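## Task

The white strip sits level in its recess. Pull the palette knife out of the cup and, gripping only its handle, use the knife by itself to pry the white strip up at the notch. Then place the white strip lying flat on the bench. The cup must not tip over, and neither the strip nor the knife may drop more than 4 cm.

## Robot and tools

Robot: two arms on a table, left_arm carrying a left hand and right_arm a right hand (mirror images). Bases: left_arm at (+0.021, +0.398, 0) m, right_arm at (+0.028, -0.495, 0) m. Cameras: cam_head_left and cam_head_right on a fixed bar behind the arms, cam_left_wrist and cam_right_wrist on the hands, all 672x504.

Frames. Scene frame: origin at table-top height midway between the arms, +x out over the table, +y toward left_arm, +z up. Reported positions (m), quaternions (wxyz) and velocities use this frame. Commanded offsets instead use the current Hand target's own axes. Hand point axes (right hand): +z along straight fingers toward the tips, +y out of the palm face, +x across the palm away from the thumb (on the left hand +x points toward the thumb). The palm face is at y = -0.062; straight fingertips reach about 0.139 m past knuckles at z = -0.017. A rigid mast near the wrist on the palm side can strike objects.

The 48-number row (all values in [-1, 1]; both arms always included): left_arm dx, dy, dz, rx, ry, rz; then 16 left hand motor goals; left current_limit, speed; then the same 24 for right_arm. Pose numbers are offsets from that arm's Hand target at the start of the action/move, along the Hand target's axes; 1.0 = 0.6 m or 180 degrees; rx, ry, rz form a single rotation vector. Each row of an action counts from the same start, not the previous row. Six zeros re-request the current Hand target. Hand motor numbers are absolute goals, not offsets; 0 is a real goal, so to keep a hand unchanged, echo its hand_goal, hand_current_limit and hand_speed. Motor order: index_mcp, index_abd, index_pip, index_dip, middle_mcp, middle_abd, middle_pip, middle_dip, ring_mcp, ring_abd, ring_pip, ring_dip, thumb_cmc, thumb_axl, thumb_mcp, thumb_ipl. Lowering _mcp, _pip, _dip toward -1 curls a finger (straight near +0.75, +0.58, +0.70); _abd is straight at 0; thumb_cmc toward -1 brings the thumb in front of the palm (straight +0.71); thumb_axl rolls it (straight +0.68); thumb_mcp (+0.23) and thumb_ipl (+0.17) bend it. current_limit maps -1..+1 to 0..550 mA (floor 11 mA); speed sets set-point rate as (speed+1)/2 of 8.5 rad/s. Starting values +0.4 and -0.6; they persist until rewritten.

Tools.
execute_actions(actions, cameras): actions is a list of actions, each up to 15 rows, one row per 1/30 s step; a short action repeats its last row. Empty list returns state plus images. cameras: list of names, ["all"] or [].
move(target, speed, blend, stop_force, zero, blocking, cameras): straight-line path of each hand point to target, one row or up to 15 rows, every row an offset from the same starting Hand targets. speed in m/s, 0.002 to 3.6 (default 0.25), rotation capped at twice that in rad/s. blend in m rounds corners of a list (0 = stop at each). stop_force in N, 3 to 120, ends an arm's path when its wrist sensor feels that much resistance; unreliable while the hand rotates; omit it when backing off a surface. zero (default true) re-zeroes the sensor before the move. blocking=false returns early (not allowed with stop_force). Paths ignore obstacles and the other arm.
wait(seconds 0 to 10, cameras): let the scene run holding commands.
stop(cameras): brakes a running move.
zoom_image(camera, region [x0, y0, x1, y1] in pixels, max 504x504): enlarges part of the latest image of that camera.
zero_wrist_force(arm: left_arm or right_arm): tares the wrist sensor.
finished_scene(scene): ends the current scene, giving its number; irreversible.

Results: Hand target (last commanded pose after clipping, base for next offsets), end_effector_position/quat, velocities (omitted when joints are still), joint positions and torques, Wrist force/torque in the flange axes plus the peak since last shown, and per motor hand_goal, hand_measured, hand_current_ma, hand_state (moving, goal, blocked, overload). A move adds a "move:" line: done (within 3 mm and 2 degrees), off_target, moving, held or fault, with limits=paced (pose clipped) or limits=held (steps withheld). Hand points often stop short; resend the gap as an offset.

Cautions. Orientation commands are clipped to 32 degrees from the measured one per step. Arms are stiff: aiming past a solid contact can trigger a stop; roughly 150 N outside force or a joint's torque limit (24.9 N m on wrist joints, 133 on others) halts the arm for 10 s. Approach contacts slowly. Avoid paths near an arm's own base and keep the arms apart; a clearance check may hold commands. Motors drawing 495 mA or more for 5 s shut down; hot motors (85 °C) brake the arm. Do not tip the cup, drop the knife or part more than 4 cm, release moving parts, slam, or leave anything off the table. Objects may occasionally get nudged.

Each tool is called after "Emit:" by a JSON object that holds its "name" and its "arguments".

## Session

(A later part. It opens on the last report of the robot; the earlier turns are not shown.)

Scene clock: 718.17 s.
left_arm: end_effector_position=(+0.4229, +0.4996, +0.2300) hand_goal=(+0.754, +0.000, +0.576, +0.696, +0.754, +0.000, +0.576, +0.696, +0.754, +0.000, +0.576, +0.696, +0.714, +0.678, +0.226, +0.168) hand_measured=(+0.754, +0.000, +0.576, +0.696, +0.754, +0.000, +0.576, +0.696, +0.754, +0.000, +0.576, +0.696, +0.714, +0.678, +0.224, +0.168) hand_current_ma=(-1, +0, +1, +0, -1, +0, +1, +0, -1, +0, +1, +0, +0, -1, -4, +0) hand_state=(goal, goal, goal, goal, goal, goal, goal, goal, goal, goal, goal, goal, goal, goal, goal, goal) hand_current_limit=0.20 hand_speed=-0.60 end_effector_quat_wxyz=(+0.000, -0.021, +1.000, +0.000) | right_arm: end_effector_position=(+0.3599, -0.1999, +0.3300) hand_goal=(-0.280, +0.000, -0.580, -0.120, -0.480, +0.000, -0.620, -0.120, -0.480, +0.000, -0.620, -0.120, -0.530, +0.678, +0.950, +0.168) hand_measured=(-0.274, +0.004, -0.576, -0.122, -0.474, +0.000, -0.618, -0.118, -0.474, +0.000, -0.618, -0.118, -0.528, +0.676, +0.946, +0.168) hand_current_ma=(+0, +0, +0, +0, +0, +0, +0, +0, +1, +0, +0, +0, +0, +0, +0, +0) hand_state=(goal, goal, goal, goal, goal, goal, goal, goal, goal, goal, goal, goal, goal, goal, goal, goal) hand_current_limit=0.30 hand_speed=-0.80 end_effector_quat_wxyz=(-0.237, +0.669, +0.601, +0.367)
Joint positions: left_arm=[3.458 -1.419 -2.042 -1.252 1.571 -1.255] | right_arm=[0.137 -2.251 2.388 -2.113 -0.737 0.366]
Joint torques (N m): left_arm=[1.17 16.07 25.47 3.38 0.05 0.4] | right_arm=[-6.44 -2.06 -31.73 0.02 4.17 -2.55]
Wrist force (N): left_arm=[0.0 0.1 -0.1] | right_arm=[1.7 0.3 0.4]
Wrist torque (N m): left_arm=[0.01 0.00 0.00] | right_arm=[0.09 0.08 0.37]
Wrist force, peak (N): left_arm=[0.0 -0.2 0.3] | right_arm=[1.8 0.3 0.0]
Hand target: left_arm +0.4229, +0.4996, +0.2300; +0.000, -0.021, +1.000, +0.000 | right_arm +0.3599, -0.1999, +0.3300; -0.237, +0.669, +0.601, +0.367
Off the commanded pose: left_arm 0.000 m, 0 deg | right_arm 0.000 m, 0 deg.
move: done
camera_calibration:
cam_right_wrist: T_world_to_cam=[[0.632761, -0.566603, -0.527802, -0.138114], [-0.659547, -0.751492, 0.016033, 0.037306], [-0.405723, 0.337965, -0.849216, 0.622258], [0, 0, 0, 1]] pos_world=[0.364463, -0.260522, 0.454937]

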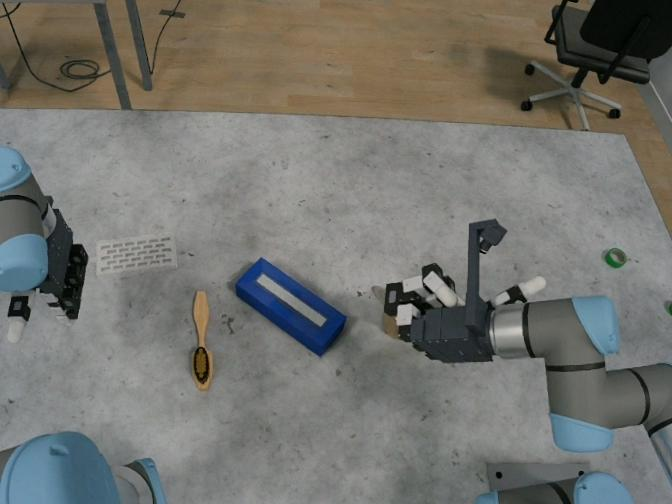

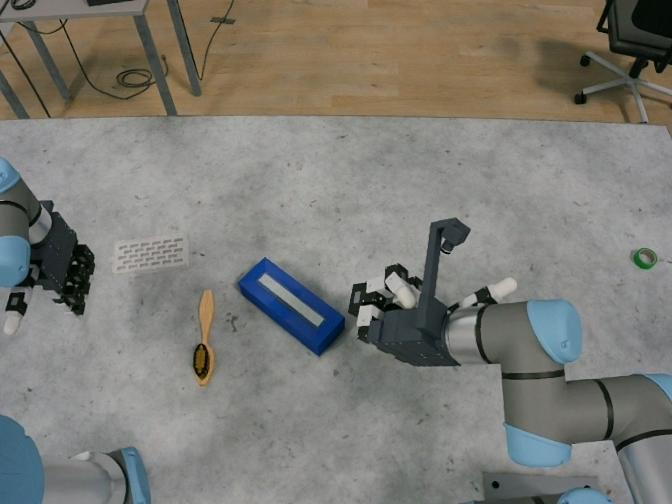

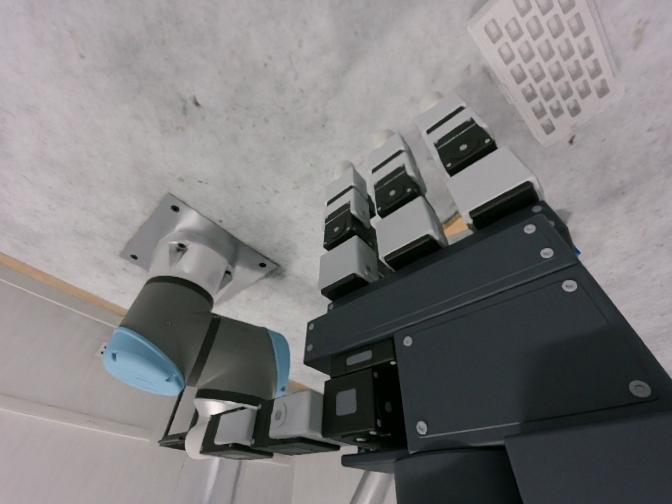

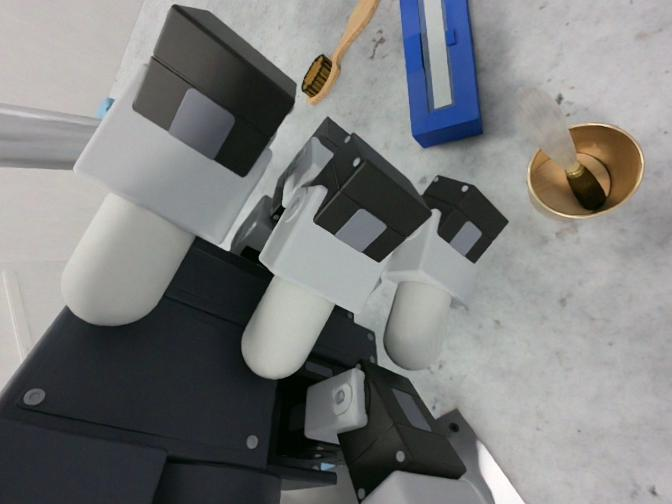

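Emit:
{"name": "move", "arguments": {"target": [0,0,0,0,0,0,0.754,0,0.576,0.696,0.754,0,0.576,0.696,0.754,0,0.576,0.696,0.714,0.678,0.226,0.168,0.2,-0.6,-0.2365,-0.0423,0.184,0,0,0,-0.45,0,0.5,0.65,-0.45,0,0.5,0.65,-0.685,0,-0.30,-0.174,-0.671,0.677,0.2247,0.1676,0.3,-0.75], "speed": 0.15, "cameras": ["all"]}}

Emit:
{"name": "zoom_image", "arguments": {"camera": "cam_head_left", "region": [340, 230, 520, 360]}}

Emit:
{"name": "zoom_image", "arguments": {"camera": "cam_head_right", "region": [330, 230, 510, 360]}}

Scene clock: 821.23 s.
left_arm: end_effector_position=(+0.4229, +0.4996, +0.2300) hand_goal=(+0.754, +0.000, +0.576, +0.696, +0.754, +0.000, +0.576, +0.696, +0.754, +0.000, +0.576, +0.696, +0.714, +0.678, +0.226, +0.168) hand_measured=(+0.754, +0.000, +0.576, +0.696, +0.754, +0.000, +0.576, +0.696, +0.754, +0.000, +0.576, +0.696, +0.714, +0.678, +0.224, +0.168) hand_current_ma=(-1, +0, +1, +0, -1, +0, +1, +0, -1, +0, +1, +0, +0, -1, -4, +0) hand_state=(goal, goal, goal, goal, goal, goal, goal, goal, goal, goal, goal, goal, goal, goal, goal, goal) hand_current_limit=0.20 hand_speed=-0.60 end_effector_quat_wxyz=(+0.000, -0.021, +1.000, +0.000) | right_arm: end_effector_position=(+0.3570, -0.2014, +0.1485) hand_goal=(-0.450, +0.000, +0.500, +0.650, -0.450, +0.000, +0.500, +0.650, -0.684, +0.000, -0.300, -0.174, -0.670, +0.678, +0.224, +0.168) hand_measured=(-0.438, +0.004, +0.498, +0.648, -0.446, +0.000, +0.498, +0.648, -0.672, +0.000, -0.302, -0.172, -0.658, +0.676, +0.224, +0.168) hand_current_ma=(+2, +0, +0, +0, +0, +0, +0, +0, +2, +0, +0, +0, +3, +0, +0, +0) hand_state=(goal, goal, goal, goal, goal, goal, goal, goal, goal, goal, goal, goal, goal, goal, goal, goal) hand_current_limit=0.30 hand_speed=-0.75 end_effector_quat_wxyz=(-0.237, +0.669, +0.601, +0.367)
Joint positions: left_arm=[3.458 -1.419 -2.042 -1.252 1.571 -1.255] | right_arm=[0.131 -1.861 2.777 -2.886 -0.735 0.356]
Joint torques (N m): left_arm=[1.17 16.02 26.44 3.62 -0.05 0.42] | right_arm=[7.08 4.57 -7.22 -5.61 -1.81 2.35]
Wrist force (N): left_arm=[-0.2 -0.1 0.0] | right_arm=[1.8 0.3 0.5]
Wrist torque (N m): left_arm=[-0.02 0.02 -0.02] | right_arm=[0.12 0.04 0.31]
Wrist force, peak (N): left_arm=[-0.2 -0.1 0.3] | right_arm=[2.4 0.5 -0.2]
Hand target: left_arm +0.4229, +0.4996, +0.2300; +0.000, -0.021, +1.000, +0.000 | right_arm +0.3570, -0.2014, +0.1485; -0.237, +0.669, +0.601, +0.367
Off the commanded pose: left_arm 0.000 m, 0 deg | right_arm 0.000 m, 0 deg.
move: done
camera_calibration:
cam_right_wrist: T_world_to_cam=[[0.632816, -0.566485, -0.527862, -0.232898], [-0.659383, -0.751634, 0.0161432, 0.0370498], [-0.405904, 0.337847, -0.849177, 0.467479], [0, 0, 0, 1]] pos_world=[0.361563, -0.262021, 0.273436]

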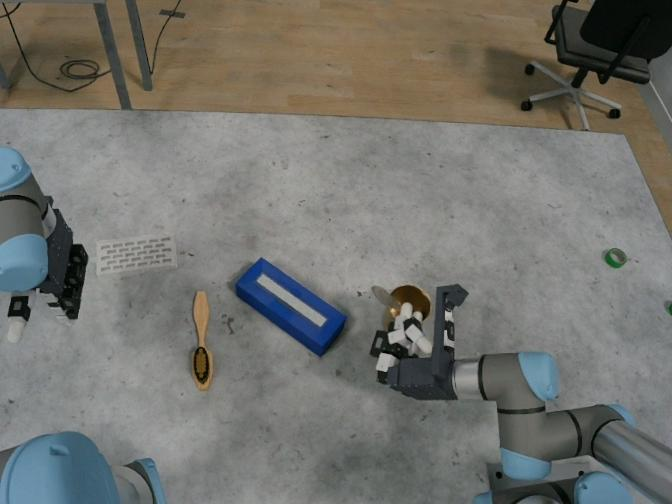

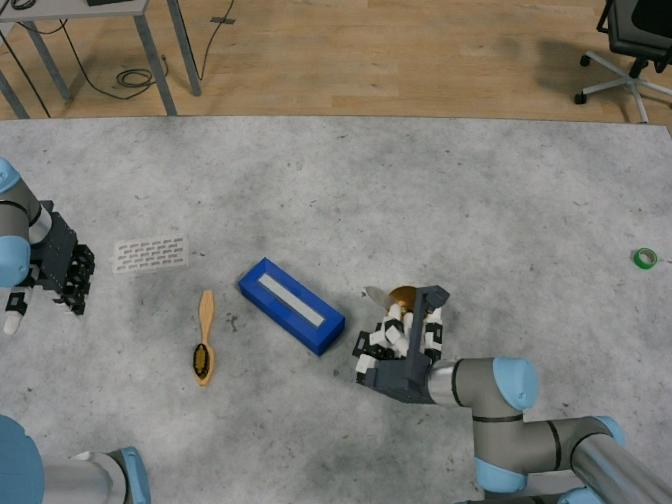

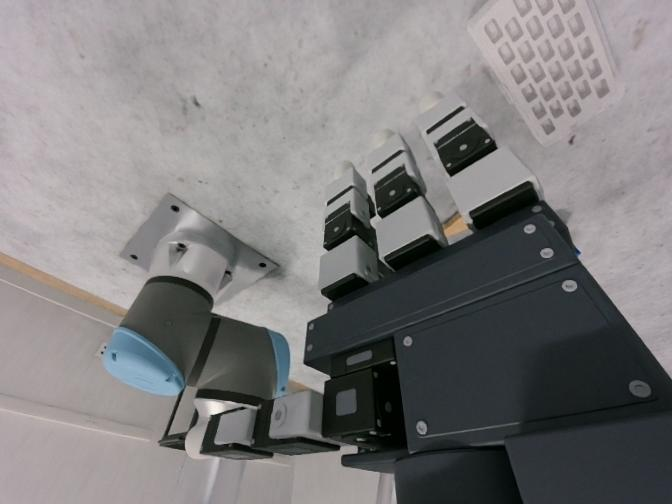

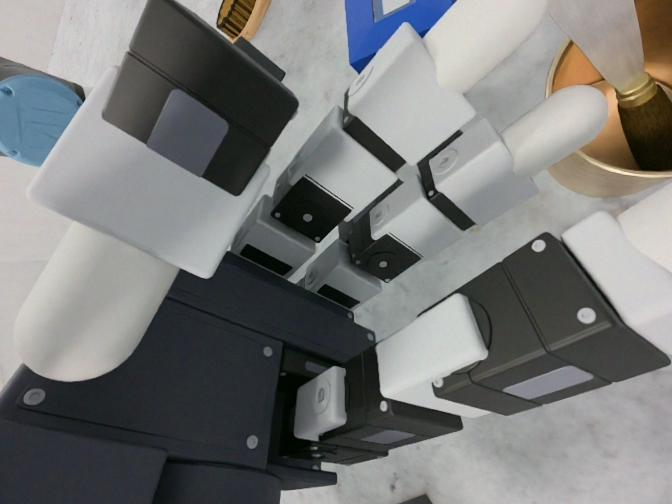

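Scaled by 2.800 from the camera's 672x504 image, which has a finer 960x720 frame.

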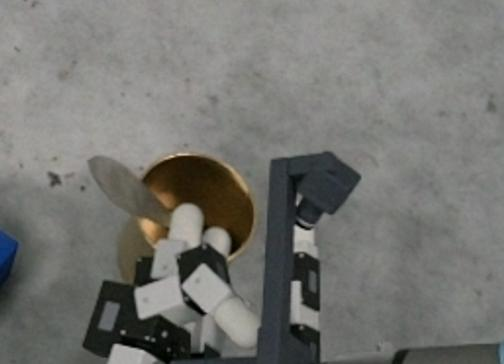

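Scaled by 2.800 from the camera's 672x504 image, which has a finer 960x720 frame.

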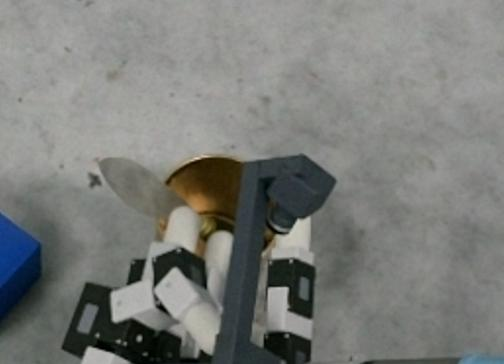

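Emit:
{"name": "move", "arguments": {"target": [0,0,0,0,0,0,0.754,0,0.576,0.696,0.754,0,0.576,0.696,0.754,0,0.576,0.696,0.714,0.678,0.226,0.168,0.2,-0.6,0,0,0.16667,0,0,0,-0.45,0,0.5,0.65,-0.45,0,0.5,0.65,-0.685,0,-0.30,-0.174,-0.671,0.677,0.2247,0.1676,0.3,-0.75], "speed": 0.1, "cameras": ["cam_head_left","cam_head_right","cam_right_wrist"]}}

Emit:
{"name": "zoom_image", "arguments": {"camera": "cam_head_left", "region": [340, 260, 460, 360]}}

Emit:
{"name": "zoom_image", "arguments": {"camera": "cam_head_right", "region": [330, 260, 450, 360]}}

Scene clock: 870.00 s.
left_arm: end_effector_position=(+0.4229, +0.4996, +0.2300) hand_goal=(+0.754, +0.000, +0.576, +0.696, +0.754, +0.000, +0.576, +0.696, +0.754, +0.000, +0.576, +0.696, +0.714, +0.678, +0.226, +0.168) hand_measured=(+0.754, +0.000, +0.576, +0.696, +0.754, +0.000, +0.576, +0.696, +0.754, +0.000, +0.576, +0.696, +0.714, +0.678, +0.224, +0.168) hand_current_ma=(-1, +0, +1, +0, -1, +0, +1, +0, -1, +0, +1, +0, +0, -1, -4, +0) hand_state=(goal, goal, goal, goal, goal, goal, goal, goal, goal, goal, goal, goal, goal, goal, goal, goal) hand_current_limit=0.20 hand_speed=-0.60 end_effector_quat_wxyz=(+0.000, -0.021, +1.000, +0.000) | right_arm: end_effector_position=(+0.3776, -0.1255, +0.0867) hand_goal=(-0.450, +0.000, +0.500, +0.650, -0.450, +0.000, +0.500, +0.650, -0.684, +0.000, -0.300, -0.174, -0.670, +0.678, +0.224, +0.168) hand_measured=(-0.438, +0.004, +0.498, +0.648, -0.446, +0.000, +0.498, +0.648, -0.672, +0.000, -0.302, -0.172, -0.658, +0.676, +0.224, +0.168) hand_current_ma=(+2, +0, +0, +0, +0, +0, +0, +0, +2, +0, +0, +0, +3, +0, +0, +0) hand_state=(goal, goal, goal, goal, goal, goal, goal, goal, goal, goal, goal, goal, goal, goal, goal, goal) hand_current_limit=0.30 hand_speed=-0.75 end_effector_quat_wxyz=(-0.237, +0.669, +0.601, +0.367)
Joint positions: left_arm=[3.458 -1.419 -2.042 -1.252 1.571 -1.255] | right_arm=[0.415 -1.232 2.643 -3.62 -0.877 0.699]
Joint torques (N m): left_arm=[1.33 16.64 26.12 3.74 -0.1 0.42] | right_arm=[6.98 -13.78 -14.77 -5.76 -2.32 2.1]
Wrist force (N): left_arm=[0.1 0.1 0.3] | right_arm=[1.7 0.3 0.1]
Wrist torque (N m): left_arm=[-0.02 0.00 0.00] | right_arm=[0.15 0.05 0.31]
Wrist force, peak (N): left_arm=[-0.1 -0.2 0.3] | right_arm=[2.1 0.5 0.3]
Hand target: left_arm +0.4229, +0.4996, +0.2300; +0.000, -0.021, +1.000, +0.000 | right_arm +0.3776, -0.1255, +0.0867; -0.237, +0.669, +0.601, +0.367
Off the commanded pose: left_arm 0.000 m, 0 deg | right_arm 0.000 m, 0 deg.
move: done
camera_calibration:
cam_right_wrist: T_world_to_cam=[[0.632774, -0.566538, -0.527856, -0.235674], [-0.659483, -0.751548, 0.0160586, 0.108742], [-0.405807, 0.33795, -0.849182, 0.397776], [0, 0, 0, 1]] pos_world=[0.382263, -0.186222, 0.211636]
Images, in order (width x height): cam_head_left 672x504, cam_head_right 672x504, cam_right_wrist 672x504.

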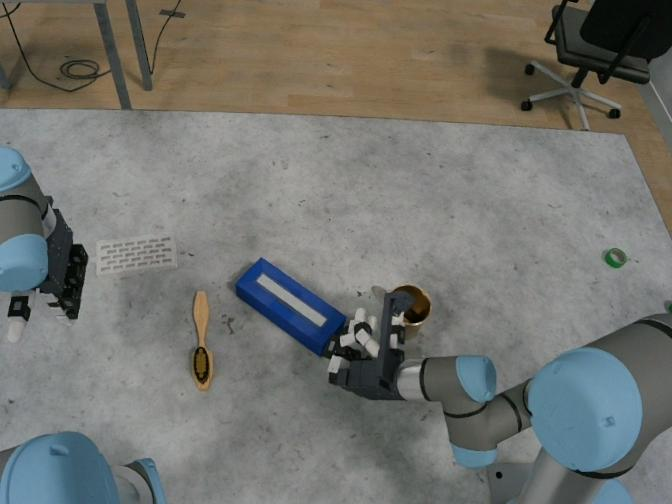

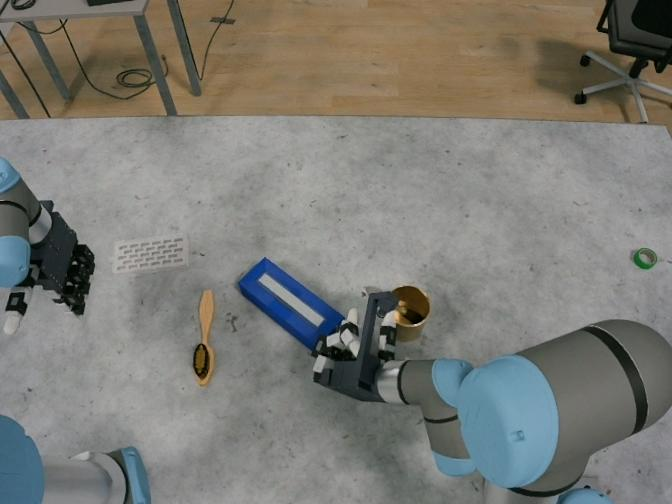

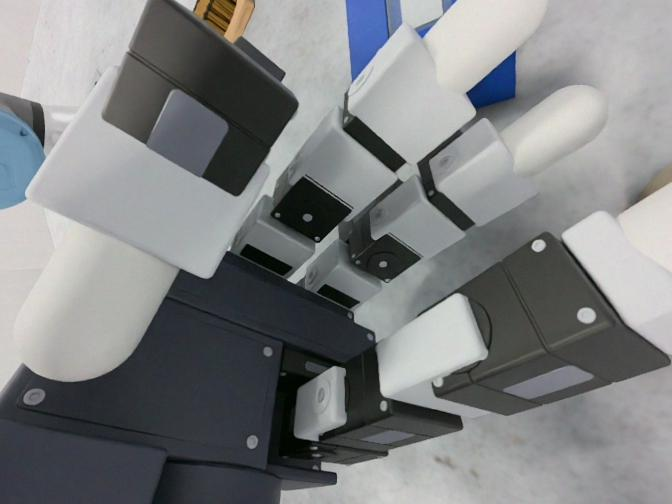

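Scaled by 4.200 from the camera's 672x504 image, which has a finer 960x720 frame.

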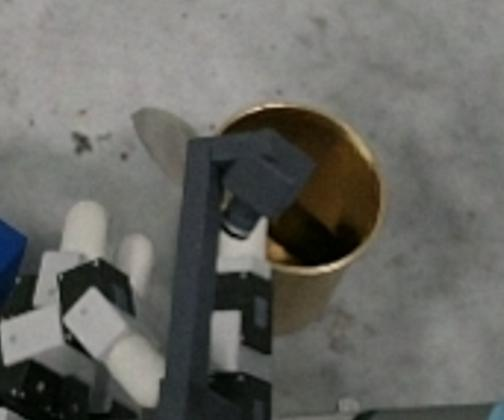

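Scaled by 4.200 from the camera's 672x504 image, which has a finer 960x720 frame.

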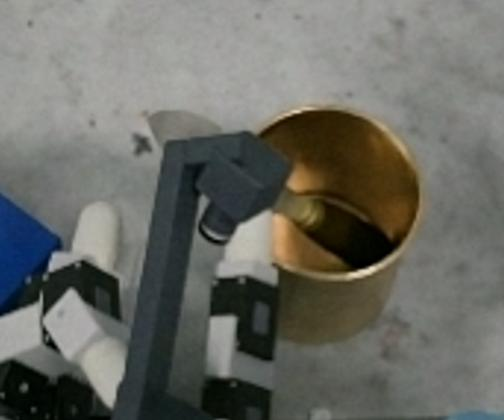

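Emit:
{"name": "move", "arguments": {"target": [0,0,0,0,0,0,0.754,0,0.576,0.696,0.754,0,0.576,0.696,0.754,0,0.576,0.696,0.714,0.678,0.226,0.168,0.2,-0.6,0,0.0883,0,0,0,0,-0.45,0,0.5,0.65,-0.45,0,0.5,0.65,-0.685,0,-0.30,-0.174,-0.671,0.677,0.2247,0.1676,0.3,-0.75], "speed": 0.04, "stop_force": 4, "cameras": ["cam_head_left","cam_head_right","cam_right_wrist"]}}

Emit:
{"name": "zoom_image", "arguments": {"camera": "cam_head_left", "region": [340, 260, 460, 360]}}

Emit:
{"name": "zoom_image", "arguments": {"camera": "cam_head_right", "region": [330, 260, 450, 360]}}

Scene clock: 903.43 s.
left_arm: end_effector_position=(+0.4229, +0.4996, +0.2300) hand_goal=(+0.754, +0.000, +0.576, +0.696, +0.754, +0.000, +0.576, +0.696, +0.754, +0.000, +0.576, +0.696, +0.714, +0.678, +0.226, +0.168) hand_measured=(+0.754, +0.000, +0.576, +0.696, +0.754, +0.000, +0.576, +0.696, +0.754, +0.000, +0.576, +0.696, +0.714, +0.678, +0.224, +0.168) hand_current_ma=(-1, +0, +1, +0, -1, +0, +1, +0, -1, +0, +1, +0, +0, -1, -4, +0) hand_state=(goal, goal, goal, goal, goal, goal, goal, goal, goal, goal, goal, goal, goal, goal, goal, goal) hand_current_limit=0.20 hand_speed=-0.60 end_effector_quat_wxyz=(+0.000, -0.021, +1.000, +0.000) | right_arm: end_effector_position=(+0.4295, -0.1342, +0.0933) hand_goal=(-0.450, +0.000, +0.500, +0.650, -0.450, +0.000, +0.500, +0.650, -0.684, +0.000, -0.300, -0.174, -0.670, +0.678, +0.224, +0.168) hand_measured=(-0.438, +0.004, +0.498, +0.648, -0.446, +0.000, +0.498, +0.648, -0.672, +0.000, -0.302, -0.172, -0.658, +0.676, +0.224, +0.168) hand_current_ma=(+2, +0, +0, +0, +0, +0, +0, +0, +2, +0, +0, +0, +3, +0, +0, +0) hand_state=(goal, goal, goal, goal, goal, goal, goal, goal, goal, goal, goal, goal, goal, goal, goal, goal) hand_current_limit=0.30 hand_speed=-0.75 end_effector_quat_wxyz=(-0.237, +0.669, +0.601, +0.367)
Joint positions: left_arm=[3.458 -1.419 -2.042 -1.252 1.571 -1.255] | right_arm=[0.334 -1.251 2.557 -3.457 -0.831 0.612]
Joint torques (N m): left_arm=[1.81 16.34 26.11 3.85 -0.11 0.34] | right_arm=[-6.4 -29.69 -16.36 -0.3 3.93 -2.55]
Wrist force (N): left_arm=[0.0 0.0 -0.1] | right_arm=[1.7 0.6 0.0]
Wrist torque (N m): left_arm=[0.00 0.00 0.00] | right_arm=[0.18 0.07 0.42]
Wrist force, peak (N): left_arm=[-0.1 0.2 0.3] | right_arm=[2.1 0.2 0.2]
Hand target: left_arm +0.4229, +0.4996, +0.2300; +0.000, -0.021, +1.000, +0.000 | right_arm +0.4295, -0.1342, +0.0933; -0.237, +0.669, +0.601, +0.367
Off the commanded pose: left_arm 0.000 m, 0 deg | right_arm 0.000 m, 0 deg.
move: done
camera_calibration:
cam_right_wrist: T_world_to_cam=[[0.632774, -0.566538, -0.527856, -0.269897], [-0.659483, -0.751548, 0.0160586, 0.136259], [-0.405807, 0.33795, -0.849182, 0.427342], [0, 0, 0, 1]] pos_world=[0.434063, -0.194922, 0.218236]
Images, in order (width x height): cam_head_left 672x504, cam_head_right 672x504, cam_right_wrist 672x504.

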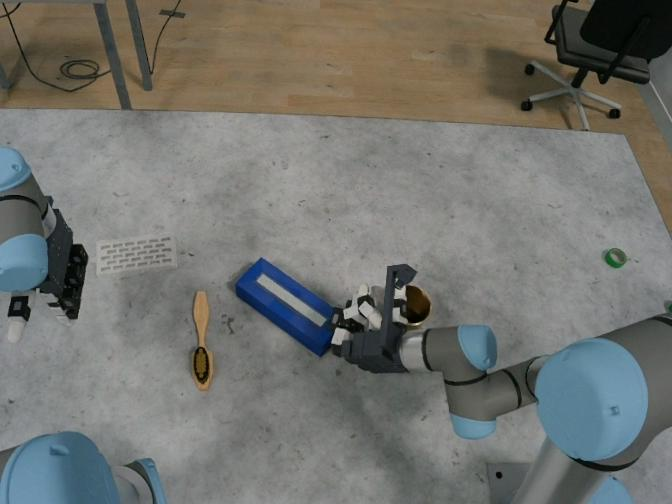

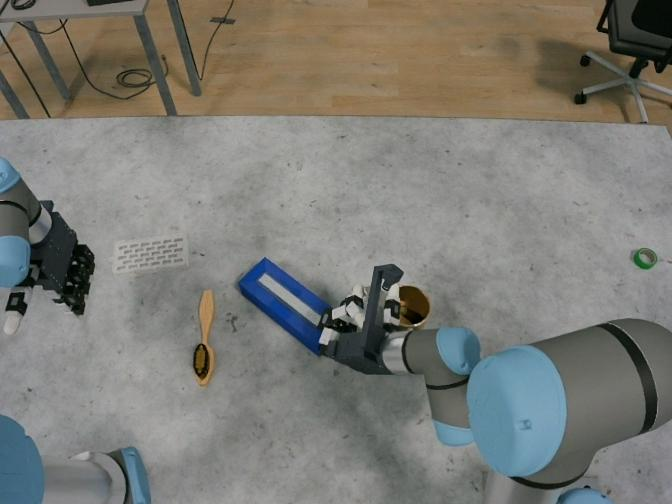

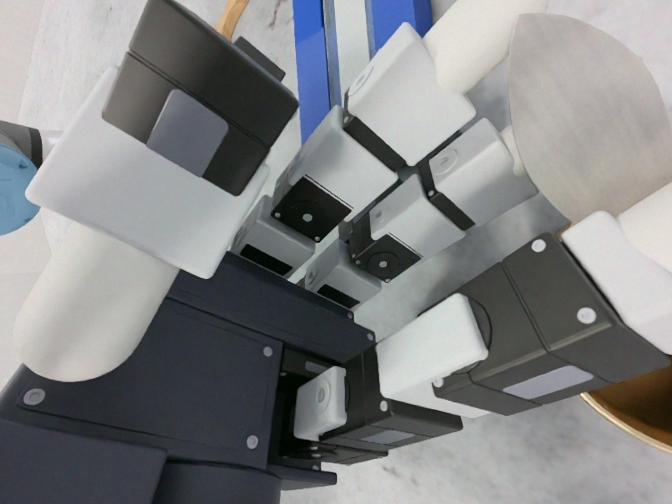

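Scaled by 4.200 from the camera's 672x504 image, which has a finer 960x720 frame.

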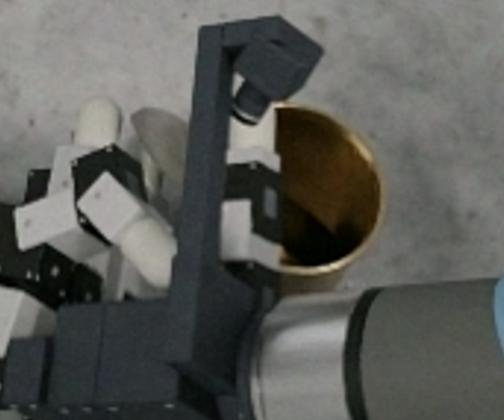

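Scaled by 4.200 from the camera's 672x504 image, which has a finer 960x720 frame.

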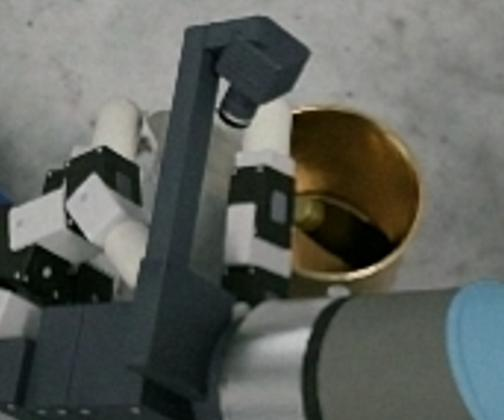

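Emit:
{"name": "move", "arguments": {"target": [0,0,0,0,0,0,0.754,0,0.576,0.696,0.754,0,0.576,0.696,0.754,0,0.576,0.696,0.714,0.678,0.226,0.168,0.2,-0.6,-0.0133,0.001,0,0,0,0,-0.53,0,0.5,0.65,-0.53,0,0.5,0.65,-0.685,0,-0.30,-0.174,-0.671,0.677,0.06,0.31,0.3,-0.9], "speed": 0.04, "cameras": ["cam_right_wrist"]}}

Emit:
{"name": "zoom_image", "arguments": {"camera": "cam_right_wrist", "region": [420, 0, 672, 250]}}

Scene clock: 936.97 s.
left_arm: end_effector_position=(+0.4229, +0.4996, +0.2300) hand_goal=(+0.754, +0.000, +0.576, +0.696, +0.754, +0.000, +0.576, +0.696, +0.754, +0.000, +0.576, +0.696, +0.714, +0.678, +0.226, +0.168) hand_measured=(+0.754, +0.000, +0.576, +0.696, +0.754, +0.000, +0.576, +0.696, +0.754, +0.000, +0.576, +0.696, +0.714, +0.678, +0.224, +0.168) hand_current_ma=(-1, +0, +1, +0, -1, +0, +1, +0, -1, +0, +1, +0, +0, -1, -4, +0) hand_state=(goal, goal, goal, goal, goal, goal, goal, goal, goal, goal, goal, goal, goal, goal, goal, goal) hand_current_limit=0.20 hand_speed=-0.60 end_effector_quat_wxyz=(+0.000, -0.021, +1.000, +0.000) | right_arm: end_effector_position=(+0.4300, -0.1394, +0.0872) hand_goal=(-0.530, +0.000, +0.500, +0.650, -0.530, +0.000, +0.500, +0.650, -0.684, +0.000, -0.300, -0.174, -0.670, +0.678, +0.060, +0.310) hand_measured=(-0.516, +0.004, +0.498, +0.648, -0.512, +0.000, +0.500, +0.648, -0.672, +0.000, -0.302, -0.172, -0.658, +0.676, +0.060, +0.306) hand_current_ma=(+3, +0, +0, +0, +5, +0, +0, +0, +2, +0, +0, +0, +3, +0, +0, +0) hand_state=(goal, goal, goal, goal, goal, goal, goal, goal, goal, goal, goal, goal, goal, goal, goal, goal) hand_current_limit=0.30 hand_speed=-0.90 end_effector_quat_wxyz=(-0.237, +0.669, +0.601, +0.367)
Joint positions: left_arm=[3.458 -1.419 -2.042 -1.252 1.571 -1.255] | right_arm=[0.318 -1.234 2.568 -3.472 -0.822 0.593]
Joint torques (N m): left_arm=[1.87 16.66 27.02 3.98 -0.07 0.44] | right_arm=[-7.23 -15.73 0.5 -5.79 3.76 -2.55]
Wrist force (N): left_arm=[-0.1 0.1 -0.1] | right_arm=[1.5 0.6 0.4]
Wrist torque (N m): left_arm=[0.02 0.01 -0.01] | right_arm=[0.16 0.08 0.40]
Wrist force, peak (N): left_arm=[-0.2 0.0 0.3] | right_arm=[2.0 0.4 0.1]
Hand target: left_arm +0.4229, +0.4996, +0.2300; +0.000, -0.021, +1.000, +0.000 | right_arm +0.4300, -0.1394, +0.0872; -0.237, +0.669, +0.601, +0.367
Off the commanded pose: left_arm 0.000 m, 0 deg | right_arm 0.000 m, 0 deg.
move: done
camera_calibration:
cam_right_wrist: T_world_to_cam=[[0.632774, -0.566538, -0.527856, -0.276323], [-0.659483, -0.751548, 0.0160586, 0.132854], [-0.405807, 0.33795, -0.849182, 0.424088], [0, 0, 0, 1]] pos_world=[0.434563, -0.200022, 0.212136]
Images, in order (width x height): cam_right_wrist 672x504.

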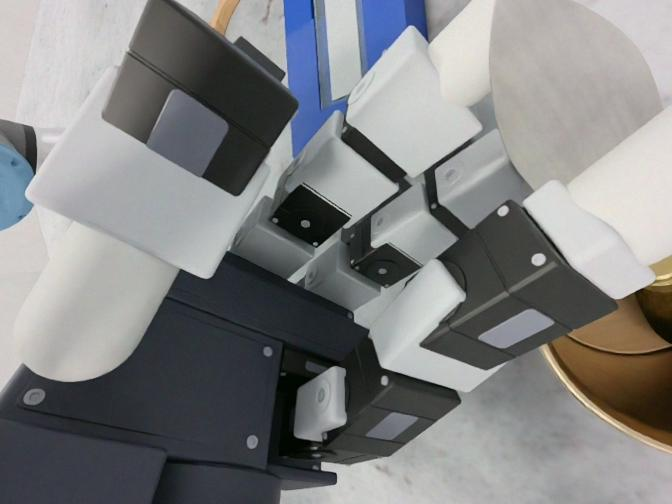

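Scaled by 2.000 from the camera's 672x504 image, which has a finer 960x720 frame.

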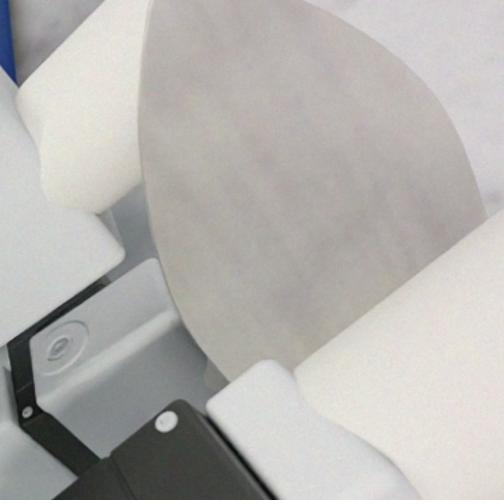

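Emit:
{"name": "move", "arguments": {"target": [0,0,0,0,0,0,0.754,0,0.576,0.696,0.754,0,0.576,0.696,0.754,0,0.576,0.696,0.714,0.678,0.226,0.168,0.2,-0.6,0,0,0,0,0,0,-0.60,0,0.5,0.65,-0.60,0,0.5,0.65,-0.685,0,-0.30,-0.174,-0.671,0.677,0.03,0.33,0.3,-0.93], "speed": 0.04, "cameras": ["cam_right_wrist"]}}

Emit:
{"name": "move", "arguments": {"target": [0,0,0,0,0,0,0.754,0,0.576,0.696,0.754,0,0.576,0.696,0.754,0,0.576,0.696,0.714,0.678,0.226,0.168,0.2,-0.6,0,0,0,0,0,0,-0.64,0,0.5,0.65,-0.64,0,0.5,0.65,-0.685,0,-0.30,-0.174,-0.671,0.677,0.03,0.33,0.3,-0.93], "speed": 0.04, "cameras": ["cam_right_wrist"]}}

Scene clock: 953.03 s.
left_arm: end_effector_position=(+0.4229, +0.4996, +0.2300) hand_goal=(+0.754, +0.000, +0.576, +0.696, +0.754, +0.000, +0.576, +0.696, +0.754, +0.000, +0.576, +0.696, +0.714, +0.678, +0.226, +0.168) hand_measured=(+0.754, +0.000, +0.576, +0.696, +0.754, +0.000, +0.576, +0.696, +0.754, +0.000, +0.576, +0.696, +0.714, +0.678, +0.224, +0.168) hand_current_ma=(-1, +0, +1, +0, -1, +0, +1, +0, -1, +0, +1, +0, +0, -1, -4, +0) hand_state=(goal, goal, goal, goal, goal, goal, goal, goal, goal, goal, goal, goal, goal, goal, goal, goal) hand_current_limit=0.20 hand_speed=-0.60 end_effector_quat_wxyz=(+0.000, -0.021, +1.000, +0.000) | right_arm: end_effector_position=(+0.4300, -0.1394, +0.0872) hand_goal=(-0.600, +0.000, +0.500, +0.650, -0.600, +0.000, +0.500, +0.650, -0.684, +0.000, -0.300, -0.174, -0.670, +0.678, +0.030, +0.330) hand_measured=(-0.570, +0.004, +0.504, +0.648, -0.584, +0.000, +0.500, +0.648, -0.672, +0.000, -0.302, -0.172, -0.658, +0.676, +0.030, +0.326) hand_current_ma=(+15, +0, +0, +0, +5, +0, +0, +0, +2, +0, +0, +0, +3, +0, +0, +0) hand_state=(blocked, goal, goal, goal, goal, goal, goal, goal, goal, goal, goal, goal, goal, goal, goal, goal) hand_current_limit=0.30 hand_speed=-0.93 end_effector_quat_wxyz=(-0.237, +0.669, +0.601, +0.367)
Joint positions: left_arm=[3.458 -1.419 -2.042 -1.252 1.571 -1.255] | right_arm=[0.318 -1.234 2.568 -3.473 -0.822 0.593]
Joint torques (N m): left_arm=[1.75 17.16 26.65 4.13 -0.13 0.47] | right_arm=[-7.47 -15.37 0.01 -5.78 3.85 -2.46]
Wrist force (N): left_arm=[0.0 -0.1 -0.1] | right_arm=[1.7 0.5 0.7]
Wrist torque (N m): left_arm=[-0.01 0.00 0.00] | right_arm=[0.18 0.10 0.41]
Wrist force, peak (N): left_arm=[0.1 -0.2 0.3] | right_arm=[2.1 0.4 0.7]
Hand target: left_arm +0.4229, +0.4996, +0.2300; +0.000, -0.021, +1.000, +0.000 | right_arm +0.4300, -0.1394, +0.0872; -0.237, +0.669, +0.601, +0.367
Off the commanded pose: left_arm 0.000 m, 0 deg | right_arm 0.000 m, 0 deg.
move: done
camera_calibration:
cam_right_wrist: T_world_to_cam=[[0.632774, -0.566538, -0.527856, -0.276323], [-0.659483, -0.751548, 0.0160586, 0.132854], [-0.405807, 0.33795, -0.849182, 0.424088], [0, 0, 0, 1]] pos_world=[0.434563, -0.200022, 0.212136]
Images, in order (width x height): cam_right_wrist 672x504.

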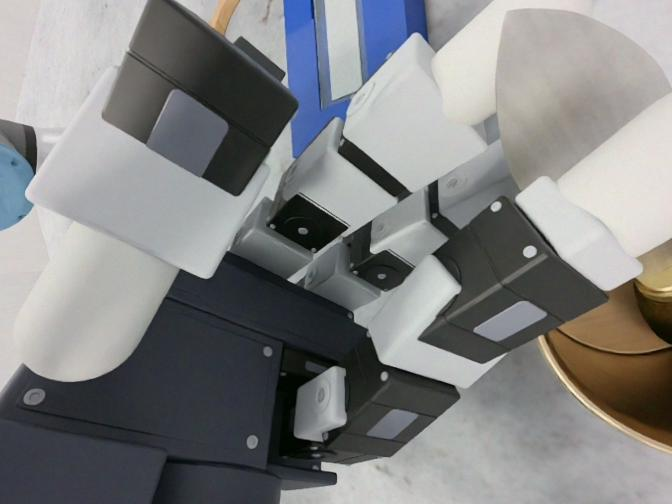

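Scene clock: 953.53 s.
left_arm: end_effector_position=(+0.4229, +0.4996, +0.2300) hand_goal=(+0.754, +0.000, +0.576, +0.696, +0.754, +0.000, +0.576, +0.696, +0.754, +0.000, +0.576, +0.696, +0.714, +0.678, +0.226, +0.168) hand_measured=(+0.754, +0.000, +0.576, +0.696, +0.754, +0.000, +0.576, +0.696, +0.754, +0.000, +0.576, +0.696, +0.714, +0.678, +0.224, +0.168) hand_current_ma=(-1, +0, +1, +0, -1, +0, +1, +0, -1, +0, +1, +0, +0, -1, -4, +0) hand_state=(goal, goal, goal, goal, goal, goal, goal, goal, goal, goal, goal, goal, goal, goal, goal, goal) hand_current_limit=0.20 hand_speed=-0.60 end_effector_quat_wxyz=(+0.000, -0.021, +1.000, +0.000) | right_arm: end_effector_position=(+0.4300, -0.1394, +0.0872) hand_goal=(-0.640, +0.000, +0.500, +0.650, -0.640, +0.000, +0.500, +0.650, -0.684, +0.000, -0.300, -0.174, -0.670, +0.678, +0.030, +0.330) hand_measured=(-0.610, +0.004, +0.504, +0.650, -0.624, +0.002, +0.500, +0.648, -0.672, +0.000, -0.302, -0.172, -0.658, +0.676, +0.030, +0.326) hand_current_ma=(+15, +0, +0, +0, +4, +0, +0, +0, +2, +0, +0, +0, +3, +0, +0, +0) hand_state=(blocked, goal, goal, goal, goal, goal, goal, goal, goal, goal, goal, goal, goal, goal, goal, goal) hand_current_limit=0.30 hand_speed=-0.93 end_effector_quat_wxyz=(-0.237, +0.669, +0.601, +0.367)
Joint positions: left_arm=[3.458 -1.419 -2.042 -1.252 1.571 -1.255] | right_arm=[0.318 -1.234 2.568 -3.473 -0.822 0.593]
Joint torques (N m): left_arm=[1.87 16.97 26.79 4.03 -0.15 0.37] | right_arm=[-5.88 -16.06 0.08 -5.71 3.58 -2.36]
Wrist force (N): left_arm=[0.0 -0.1 0.2] | right_arm=[1.5 0.4 0.9]
Wrist torque (N m): left_arm=[-0.03 0.00 -0.01] | right_arm=[0.17 0.09 0.44]
Wrist force, peak (N): left_arm=[-0.1 0.1 0.3] | right_arm=[1.8 0.2 0.9]
Hand target: left_arm +0.4229, +0.4996, +0.2300; +0.000, -0.021, +1.000, +0.000 | right_arm +0.4300, -0.1394, +0.0872; -0.237, +0.669, +0.601, +0.367
Off the commanded pose: left_arm 0.000 m, 0 deg | right_arm 0.000 m, 0 deg.
move: done
camera_calibration:
cam_right_wrist: T_world_to_cam=[[0.632774, -0.566538, -0.527856, -0.276323], [-0.659483, -0.751548, 0.0160586, 0.132854], [-0.405807, 0.33795, -0.849182, 0.424088], [0, 0, 0, 1]] pos_world=[0.434563, -0.200022, 0.212136]
Images, in order (width x height): cam_right_wrist 672x504.

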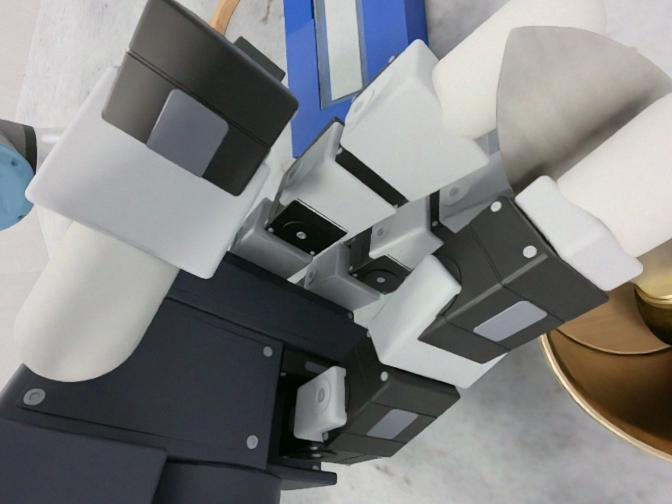

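Emit:
{"name": "move", "arguments": {"target": [0,0,0,0,0,0,0.754,0,0.576,0.696,0.754,0,0.576,0.696,0.754,0,0.576,0.696,0.714,0.678,0.226,0.168,0.2,-0.6,0,0,0.015,0,0,0,-0.60,0,0.5,0.65,-0.60,0,0.5,0.65,-0.685,0,-0.30,-0.174,-0.671,0.677,0.03,0.33,0.3,-0.93], "speed": 0.03, "cameras": ["cam_right_wrist"]}}

Emit:
{"name": "move", "arguments": {"target": [0,0,0,0,0,0,0.754,0,0.576,0.696,0.754,0,0.576,0.696,0.754,0,0.576,0.696,0.714,0.678,0.226,0.168,0.2,-0.6,0,0,0,0,0,0,-0.62,0,0.5,0.65,-0.62,0,0.5,0.65,-0.685,0,-0.30,-0.174,-0.671,0.677,-0.05,0.40,0.3,-0.93], "speed": 0.03, "cameras": ["cam_right_wrist"]}}

Scene clock: 975.93 s.
left_arm: end_effector_position=(+0.4229, +0.4996, +0.2300) hand_goal=(+0.754, +0.000, +0.576, +0.696, +0.754, +0.000, +0.576, +0.696, +0.754, +0.000, +0.576, +0.696, +0.714, +0.678, +0.226, +0.168) hand_measured=(+0.754, +0.000, +0.576, +0.696, +0.754, +0.000, +0.576, +0.696, +0.754, +0.000, +0.576, +0.696, +0.714, +0.678, +0.224, +0.168) hand_current_ma=(-1, +0, +1, +0, -1, +0, +1, +0, -1, +0, +1, +0, +0, -1, -4, +0) hand_state=(goal, goal, goal, goal, goal, goal, goal, goal, goal, goal, goal, goal, goal, goal, goal, goal) hand_current_limit=0.20 hand_speed=-0.60 end_effector_quat_wxyz=(+0.000, -0.021, +1.000, +0.000) | right_arm: end_effector_position=(+0.4318, -0.1326, +0.0817) hand_goal=(-0.600, +0.000, +0.500, +0.650, -0.600, +0.000, +0.500, +0.650, -0.684, +0.000, -0.300, -0.174, -0.670, +0.678, +0.030, +0.330) hand_measured=(-0.590, +0.004, +0.504, +0.650, -0.596, +0.002, +0.500, +0.648, -0.672, +0.000, -0.302, -0.172, -0.658, +0.676, +0.030, +0.326) hand_current_ma=(+2, +0, +0, +0, +0, +0, +0, +0, +2, +0, +0, +0, +3, +0, +0, +0) hand_state=(goal, goal, goal, goal, goal, goal, goal, goal, goal, goal, goal, goal, goal, goal, goal, goal) hand_current_limit=0.30 hand_speed=-0.93 end_effector_quat_wxyz=(-0.237, +0.669, +0.601, +0.367)
Joint positions: left_arm=[3.458 -1.419 -2.042 -1.252 1.571 -1.255] | right_arm=[0.337 -1.199 2.551 -3.505 -0.833 0.615]
Joint torques (N m): left_arm=[1.95 17.14 26.81 4.06 -0.01 0.39] | right_arm=[6.13 -16.2 -15.34 -5.83 -1.95 2.23]
Wrist force (N): left_arm=[0.2 0.1 0.2] | right_arm=[1.5 0.3 0.3]
Wrist torque (N m): left_arm=[-0.01 -0.02 0.01] | right_arm=[0.13 0.08 0.29]
Wrist force, peak (N): left_arm=[0.2 -0.2 0.3] | right_arm=[1.9 0.5 0.8]
Hand target: left_arm +0.4229, +0.4996, +0.2300; +0.000, -0.021, +1.000, +0.000 | right_arm +0.4318, -0.1325, +0.0817; -0.237, +0.669, +0.601, +0.367
Off the commanded pose: left_arm 0.000 m, 0 deg | right_arm 0.000 m, 0 deg.
move: done
camera_calibration:
cam_right_wrist: T_world_to_cam=[[0.632774, -0.566538, -0.527856, -0.276576], [-0.659483, -0.751548, 0.0160586, 0.139306], [-0.405807, 0.33795, -0.849182, 0.417891], [0, 0, 0, 1]] pos_world=[0.436463, -0.193222, 0.206636]
Images, in order (width x height): cam_right_wrist 672x504.

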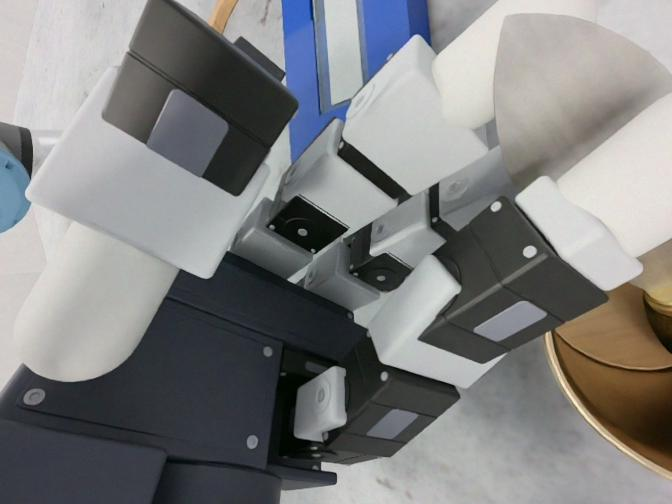

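Scene clock: 976.60 s.
left_arm: end_effector_position=(+0.4229, +0.4996, +0.2300) hand_goal=(+0.754, +0.000, +0.576, +0.696, +0.754, +0.000, +0.576, +0.696, +0.754, +0.000, +0.576, +0.696, +0.714, +0.678, +0.226, +0.168) hand_measured=(+0.754, +0.000, +0.576, +0.696, +0.754, +0.000, +0.576, +0.696, +0.754, +0.000, +0.576, +0.696, +0.714, +0.678, +0.224, +0.168) hand_current_ma=(-1, +0, +1, +0, -1, +0, +1, +0, -1, +0, +1, +0, +0, -1, -4, +0) hand_state=(goal, goal, goal, goal, goal, goal, goal, goal, goal, goal, goal, goal, goal, goal, goal, goal) hand_current_limit=0.20 hand_speed=-0.60 end_effector_quat_wxyz=(+0.000, -0.021, +1.000, +0.000) | right_arm: end_effector_position=(+0.4318, -0.1325, +0.0817) hand_goal=(-0.620, +0.000, +0.500, +0.650, -0.620, +0.000, +0.500, +0.650, -0.684, +0.000, -0.300, -0.174, -0.670, +0.678, -0.050, +0.400) hand_measured=(-0.606, +0.004, +0.504, +0.650, -0.604, +0.002, +0.500, +0.648, -0.672, +0.000, -0.302, -0.172, -0.658, +0.676, -0.050, +0.398) hand_current_ma=(+3, +0, +0, +0, +4, +0, +0, +0, +2, +0, +0, +0, +3, +0, +0, +0) hand_state=(goal, goal, goal, goal, goal, goal, goal, goal, goal, goal, goal, goal, goal, goal, goal, goal) hand_current_limit=0.30 hand_speed=-0.93 end_effector_quat_wxyz=(-0.237, +0.669, +0.601, +0.367)
Joint positions: left_arm=[3.458 -1.419 -2.042 -1.252 1.571 -1.255] | right_arm=[0.337 -1.199 2.551 -3.506 -0.833 0.615]
Joint torques (N m): left_arm=[2.39 17.58 27.03 4.06 -0.14 0.48] | right_arm=[7.34 -16.39 -15.98 -5.7 -2.06 2.11]
Wrist force (N): left_arm=[0.1 0.0 0.3] | right_arm=[1.5 0.6 0.2]
Wrist torque (N m): left_arm=[-0.03 -0.01 0.01] | right_arm=[0.17 0.09 0.29]
Wrist force, peak (N): left_arm=[0.1 -0.2 0.3] | right_arm=[1.8 0.4 0.4]
Hand target: left_arm +0.4229, +0.4996, +0.2300; +0.000, -0.021, +1.000, +0.000 | right_arm +0.4318, -0.1325, +0.0817; -0.237, +0.669, +0.601, +0.367
Off the commanded pose: left_arm 0.000 m, 0 deg | right_arm 0.000 m, 0 deg.
move: done
camera_calibration:
cam_right_wrist: T_world_to_cam=[[0.632774, -0.566538, -0.527856, -0.276519], [-0.659483, -0.751548, 0.0160586, 0.139381], [-0.405807, 0.33795, -0.849182, 0.417857], [0, 0, 0, 1]] pos_world=[0.436463, -0.193122, 0.206636]
Images, in order (width x height): cam_right_wrist 672x504.

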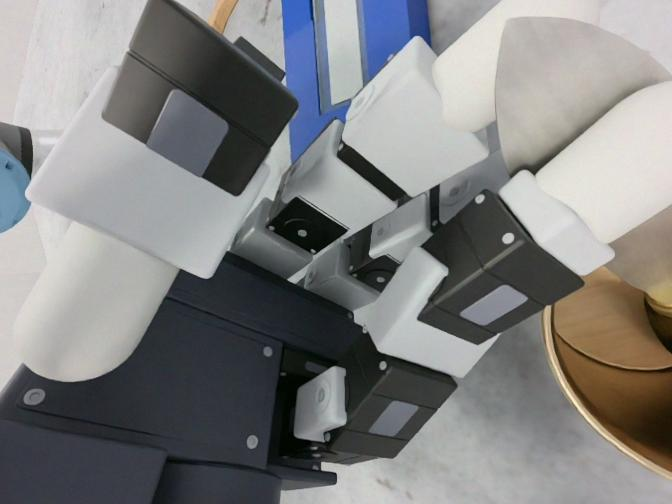

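Emit:
{"name": "move", "arguments": {"target": [0,0,0,0,0,0,0.754,0,0.576,0.696,0.754,0,0.576,0.696,0.754,0,0.576,0.696,0.714,0.678,0.226,0.168,0.2,-0.6,0,0,0,0,0,0,-0.63,0,0.5,0.65,-0.63,0,0.5,0.65,-0.685,0,-0.30,-0.174,-0.671,0.677,-0.10,0.43,0.3,-0.93], "speed": 0.03}}

Emit:
{"name": "move", "arguments": {"target": [0,0,0,0,0,0,0.754,0,0.576,0.696,0.754,0,0.576,0.696,0.754,0,0.576,0.696,0.714,0.678,0.226,0.168,0.2,-0.6,0,0,0,0,0,0,-0.65,0,0.5,0.65,-0.65,0,0.5,0.65,-0.685,0,-0.30,-0.174,-0.671,0.677,-0.14,0.43,0.3,-0.93], "speed": 0.03, "cameras": ["cam_right_wrist"]}}

Scene clock: 992.63 s.
left_arm: end_effector_position=(+0.4229, +0.4996, +0.2300) hand_goal=(+0.754, +0.000, +0.576, +0.696, +0.754, +0.000, +0.576, +0.696, +0.754, +0.000, +0.576, +0.696, +0.714, +0.678, +0.226, +0.168) hand_measured=(+0.754, +0.000, +0.576, +0.696, +0.754, +0.000, +0.576, +0.696, +0.754, +0.000, +0.576, +0.696, +0.714, +0.678, +0.224, +0.168) hand_current_ma=(-1, +0, +1, +0, -1, +0, +1, +0, -1, +0, +1, +0, +0, -1, -4, +0) hand_state=(goal, goal, goal, goal, goal, goal, goal, goal, goal, goal, goal, goal, goal, goal, goal, goal) hand_current_limit=0.20 hand_speed=-0.60 end_effector_quat_wxyz=(+0.000, -0.021, +1.000, +0.000) | right_arm: end_effector_position=(+0.4318, -0.1325, +0.0817) hand_goal=(-0.630, +0.000, +0.500, +0.650, -0.630, +0.000, +0.500, +0.650, -0.684, +0.000, -0.300, -0.174, -0.670, +0.678, -0.100, +0.430) hand_measured=(-0.614, +0.004, +0.504, +0.650, -0.606, +0.002, +0.504, +0.650, -0.672, +0.000, -0.302, -0.172, -0.658, +0.676, -0.072, +0.434) hand_current_ma=(+4, +0, +0, +0, +9, +0, +0, +0, +2, +0, +0, +0, +3, +0, +18, +0) hand_state=(goal, goal, goal, goal, blocked, goal, goal, goal, goal, goal, goal, goal, goal, goal, blocked, goal) hand_current_limit=0.30 hand_speed=-0.93 end_effector_quat_wxyz=(-0.237, +0.669, +0.601, +0.367)
Joint positions: left_arm=[3.458 -1.419 -2.042 -1.252 1.571 -1.255] | right_arm=[0.337 -1.199 2.551 -3.506 -0.833 0.615]
Joint torques (N m): left_arm=[2.34 17.15 27.19 4.07 -0.03 0.47] | right_arm=[7.51 -16.76 -15.77 -5.82 -1.69 1.99]
Wrist force (N): left_arm=[0.0 0.2 0.2] | right_arm=[1.7 0.4 0.2]
Wrist torque (N m): left_arm=[0.00 0.00 0.00] | right_arm=[0.15 0.07 0.30]
Wrist force, peak (N): left_arm=[-0.1 -0.2 0.3] | right_arm=[2.0 0.5 0.2]
Hand target: left_arm +0.4229, +0.4996, +0.2300; +0.000, -0.021, +1.000, +0.000 | right_arm +0.4318, -0.1325, +0.0817; -0.237, +0.669, +0.601, +0.367
Off the commanded pose: left_arm 0.000 m, 0 deg | right_arm 0.000 m, 0 deg.
move: done

Scene clock: 993.13 s.
left_arm: end_effector_position=(+0.4229, +0.4996, +0.2300) hand_goal=(+0.754, +0.000, +0.576, +0.696, +0.754, +0.000, +0.576, +0.696, +0.754, +0.000, +0.576, +0.696, +0.714, +0.678, +0.226, +0.168) hand_measured=(+0.754, +0.000, +0.576, +0.696, +0.754, +0.000, +0.576, +0.696, +0.754, +0.000, +0.576, +0.696, +0.714, +0.678, +0.224, +0.168) hand_current_ma=(-1, +0, +1, +0, -1, +0, +1, +0, -1, +0, +1, +0, +0, -1, -4, +0) hand_state=(goal, goal, goal, goal, goal, goal, goal, goal, goal, goal, goal, goal, goal, goal, goal, goal) hand_current_limit=0.20 hand_speed=-0.60 end_effector_quat_wxyz=(+0.000, -0.021, +1.000, +0.000) | right_arm: end_effector_position=(+0.4318, -0.1325, +0.0817) hand_goal=(-0.650, +0.000, +0.500, +0.650, -0.650, +0.000, +0.500, +0.650, -0.684, +0.000, -0.300, -0.174, -0.670, +0.678, -0.140, +0.430) hand_measured=(-0.616, +0.004, +0.506, +0.650, -0.610, +0.002, +0.508, +0.652, -0.672, +0.000, -0.302, -0.172, -0.658, +0.678, -0.080, +0.442) hand_current_ma=(+19, +0, +1, +0, +25, +0, +1, +0, +2, +0, +0, +0, +3, +0, +86, +3) hand_state=(blocked, goal, goal, goal, blocked, goal, goal, goal, goal, goal, goal, goal, goal, goal, blocked, goal) hand_current_limit=0.30 hand_speed=-0.93 end_effector_quat_wxyz=(-0.237, +0.669, +0.601, +0.367)
Joint positions: left_arm=[3.458 -1.419 -2.042 -1.252 1.571 -1.255] | right_arm=[0.337 -1.199 2.551 -3.506 -0.833 0.615]
Joint torques (N m): left_arm=[1.8 17.27 27.58 4 -0.21 0.48] | right_arm=[6.77 -17.06 -15.44 -5.77 -1.56 2.12]
Wrist force (N): left_arm=[0.0 -0.2 0.2] | right_arm=[1.5 0.5 0.1]
Wrist torque (N m): left_arm=[-0.04 0.00 0.01] | right_arm=[0.16 0.08 0.29]
Wrist force, peak (N): left_arm=[0.0 -0.2 0.2] | right_arm=[1.8 0.4 0.3]
Hand target: left_arm +0.4229, +0.4996, +0.2300; +0.000, -0.021, +1.000, +0.000 | right_arm +0.4318, -0.1325, +0.0817; -0.237, +0.669, +0.601, +0.367
Off the commanded pose: left_arm 0.000 m, 0 deg | right_arm 0.000 m, 0 deg.
move: done
camera_calibration:
cam_right_wrist: T_world_to_cam=[[0.632774, -0.566538, -0.527856, -0.276519], [-0.659483, -0.751548, 0.0160586, 0.139381], [-0.405807, 0.33795, -0.849182, 0.417857], [0, 0, 0, 1]] pos_world=[0.436463, -0.193122, 0.206636]
Images, in order (width x height): cam_right_wrist 672x504.

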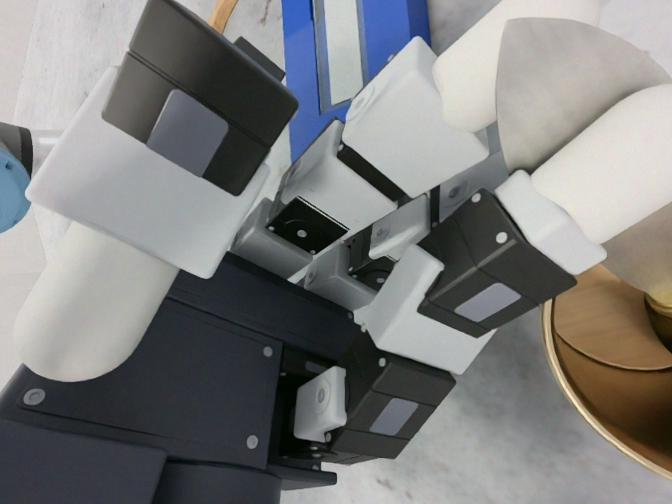

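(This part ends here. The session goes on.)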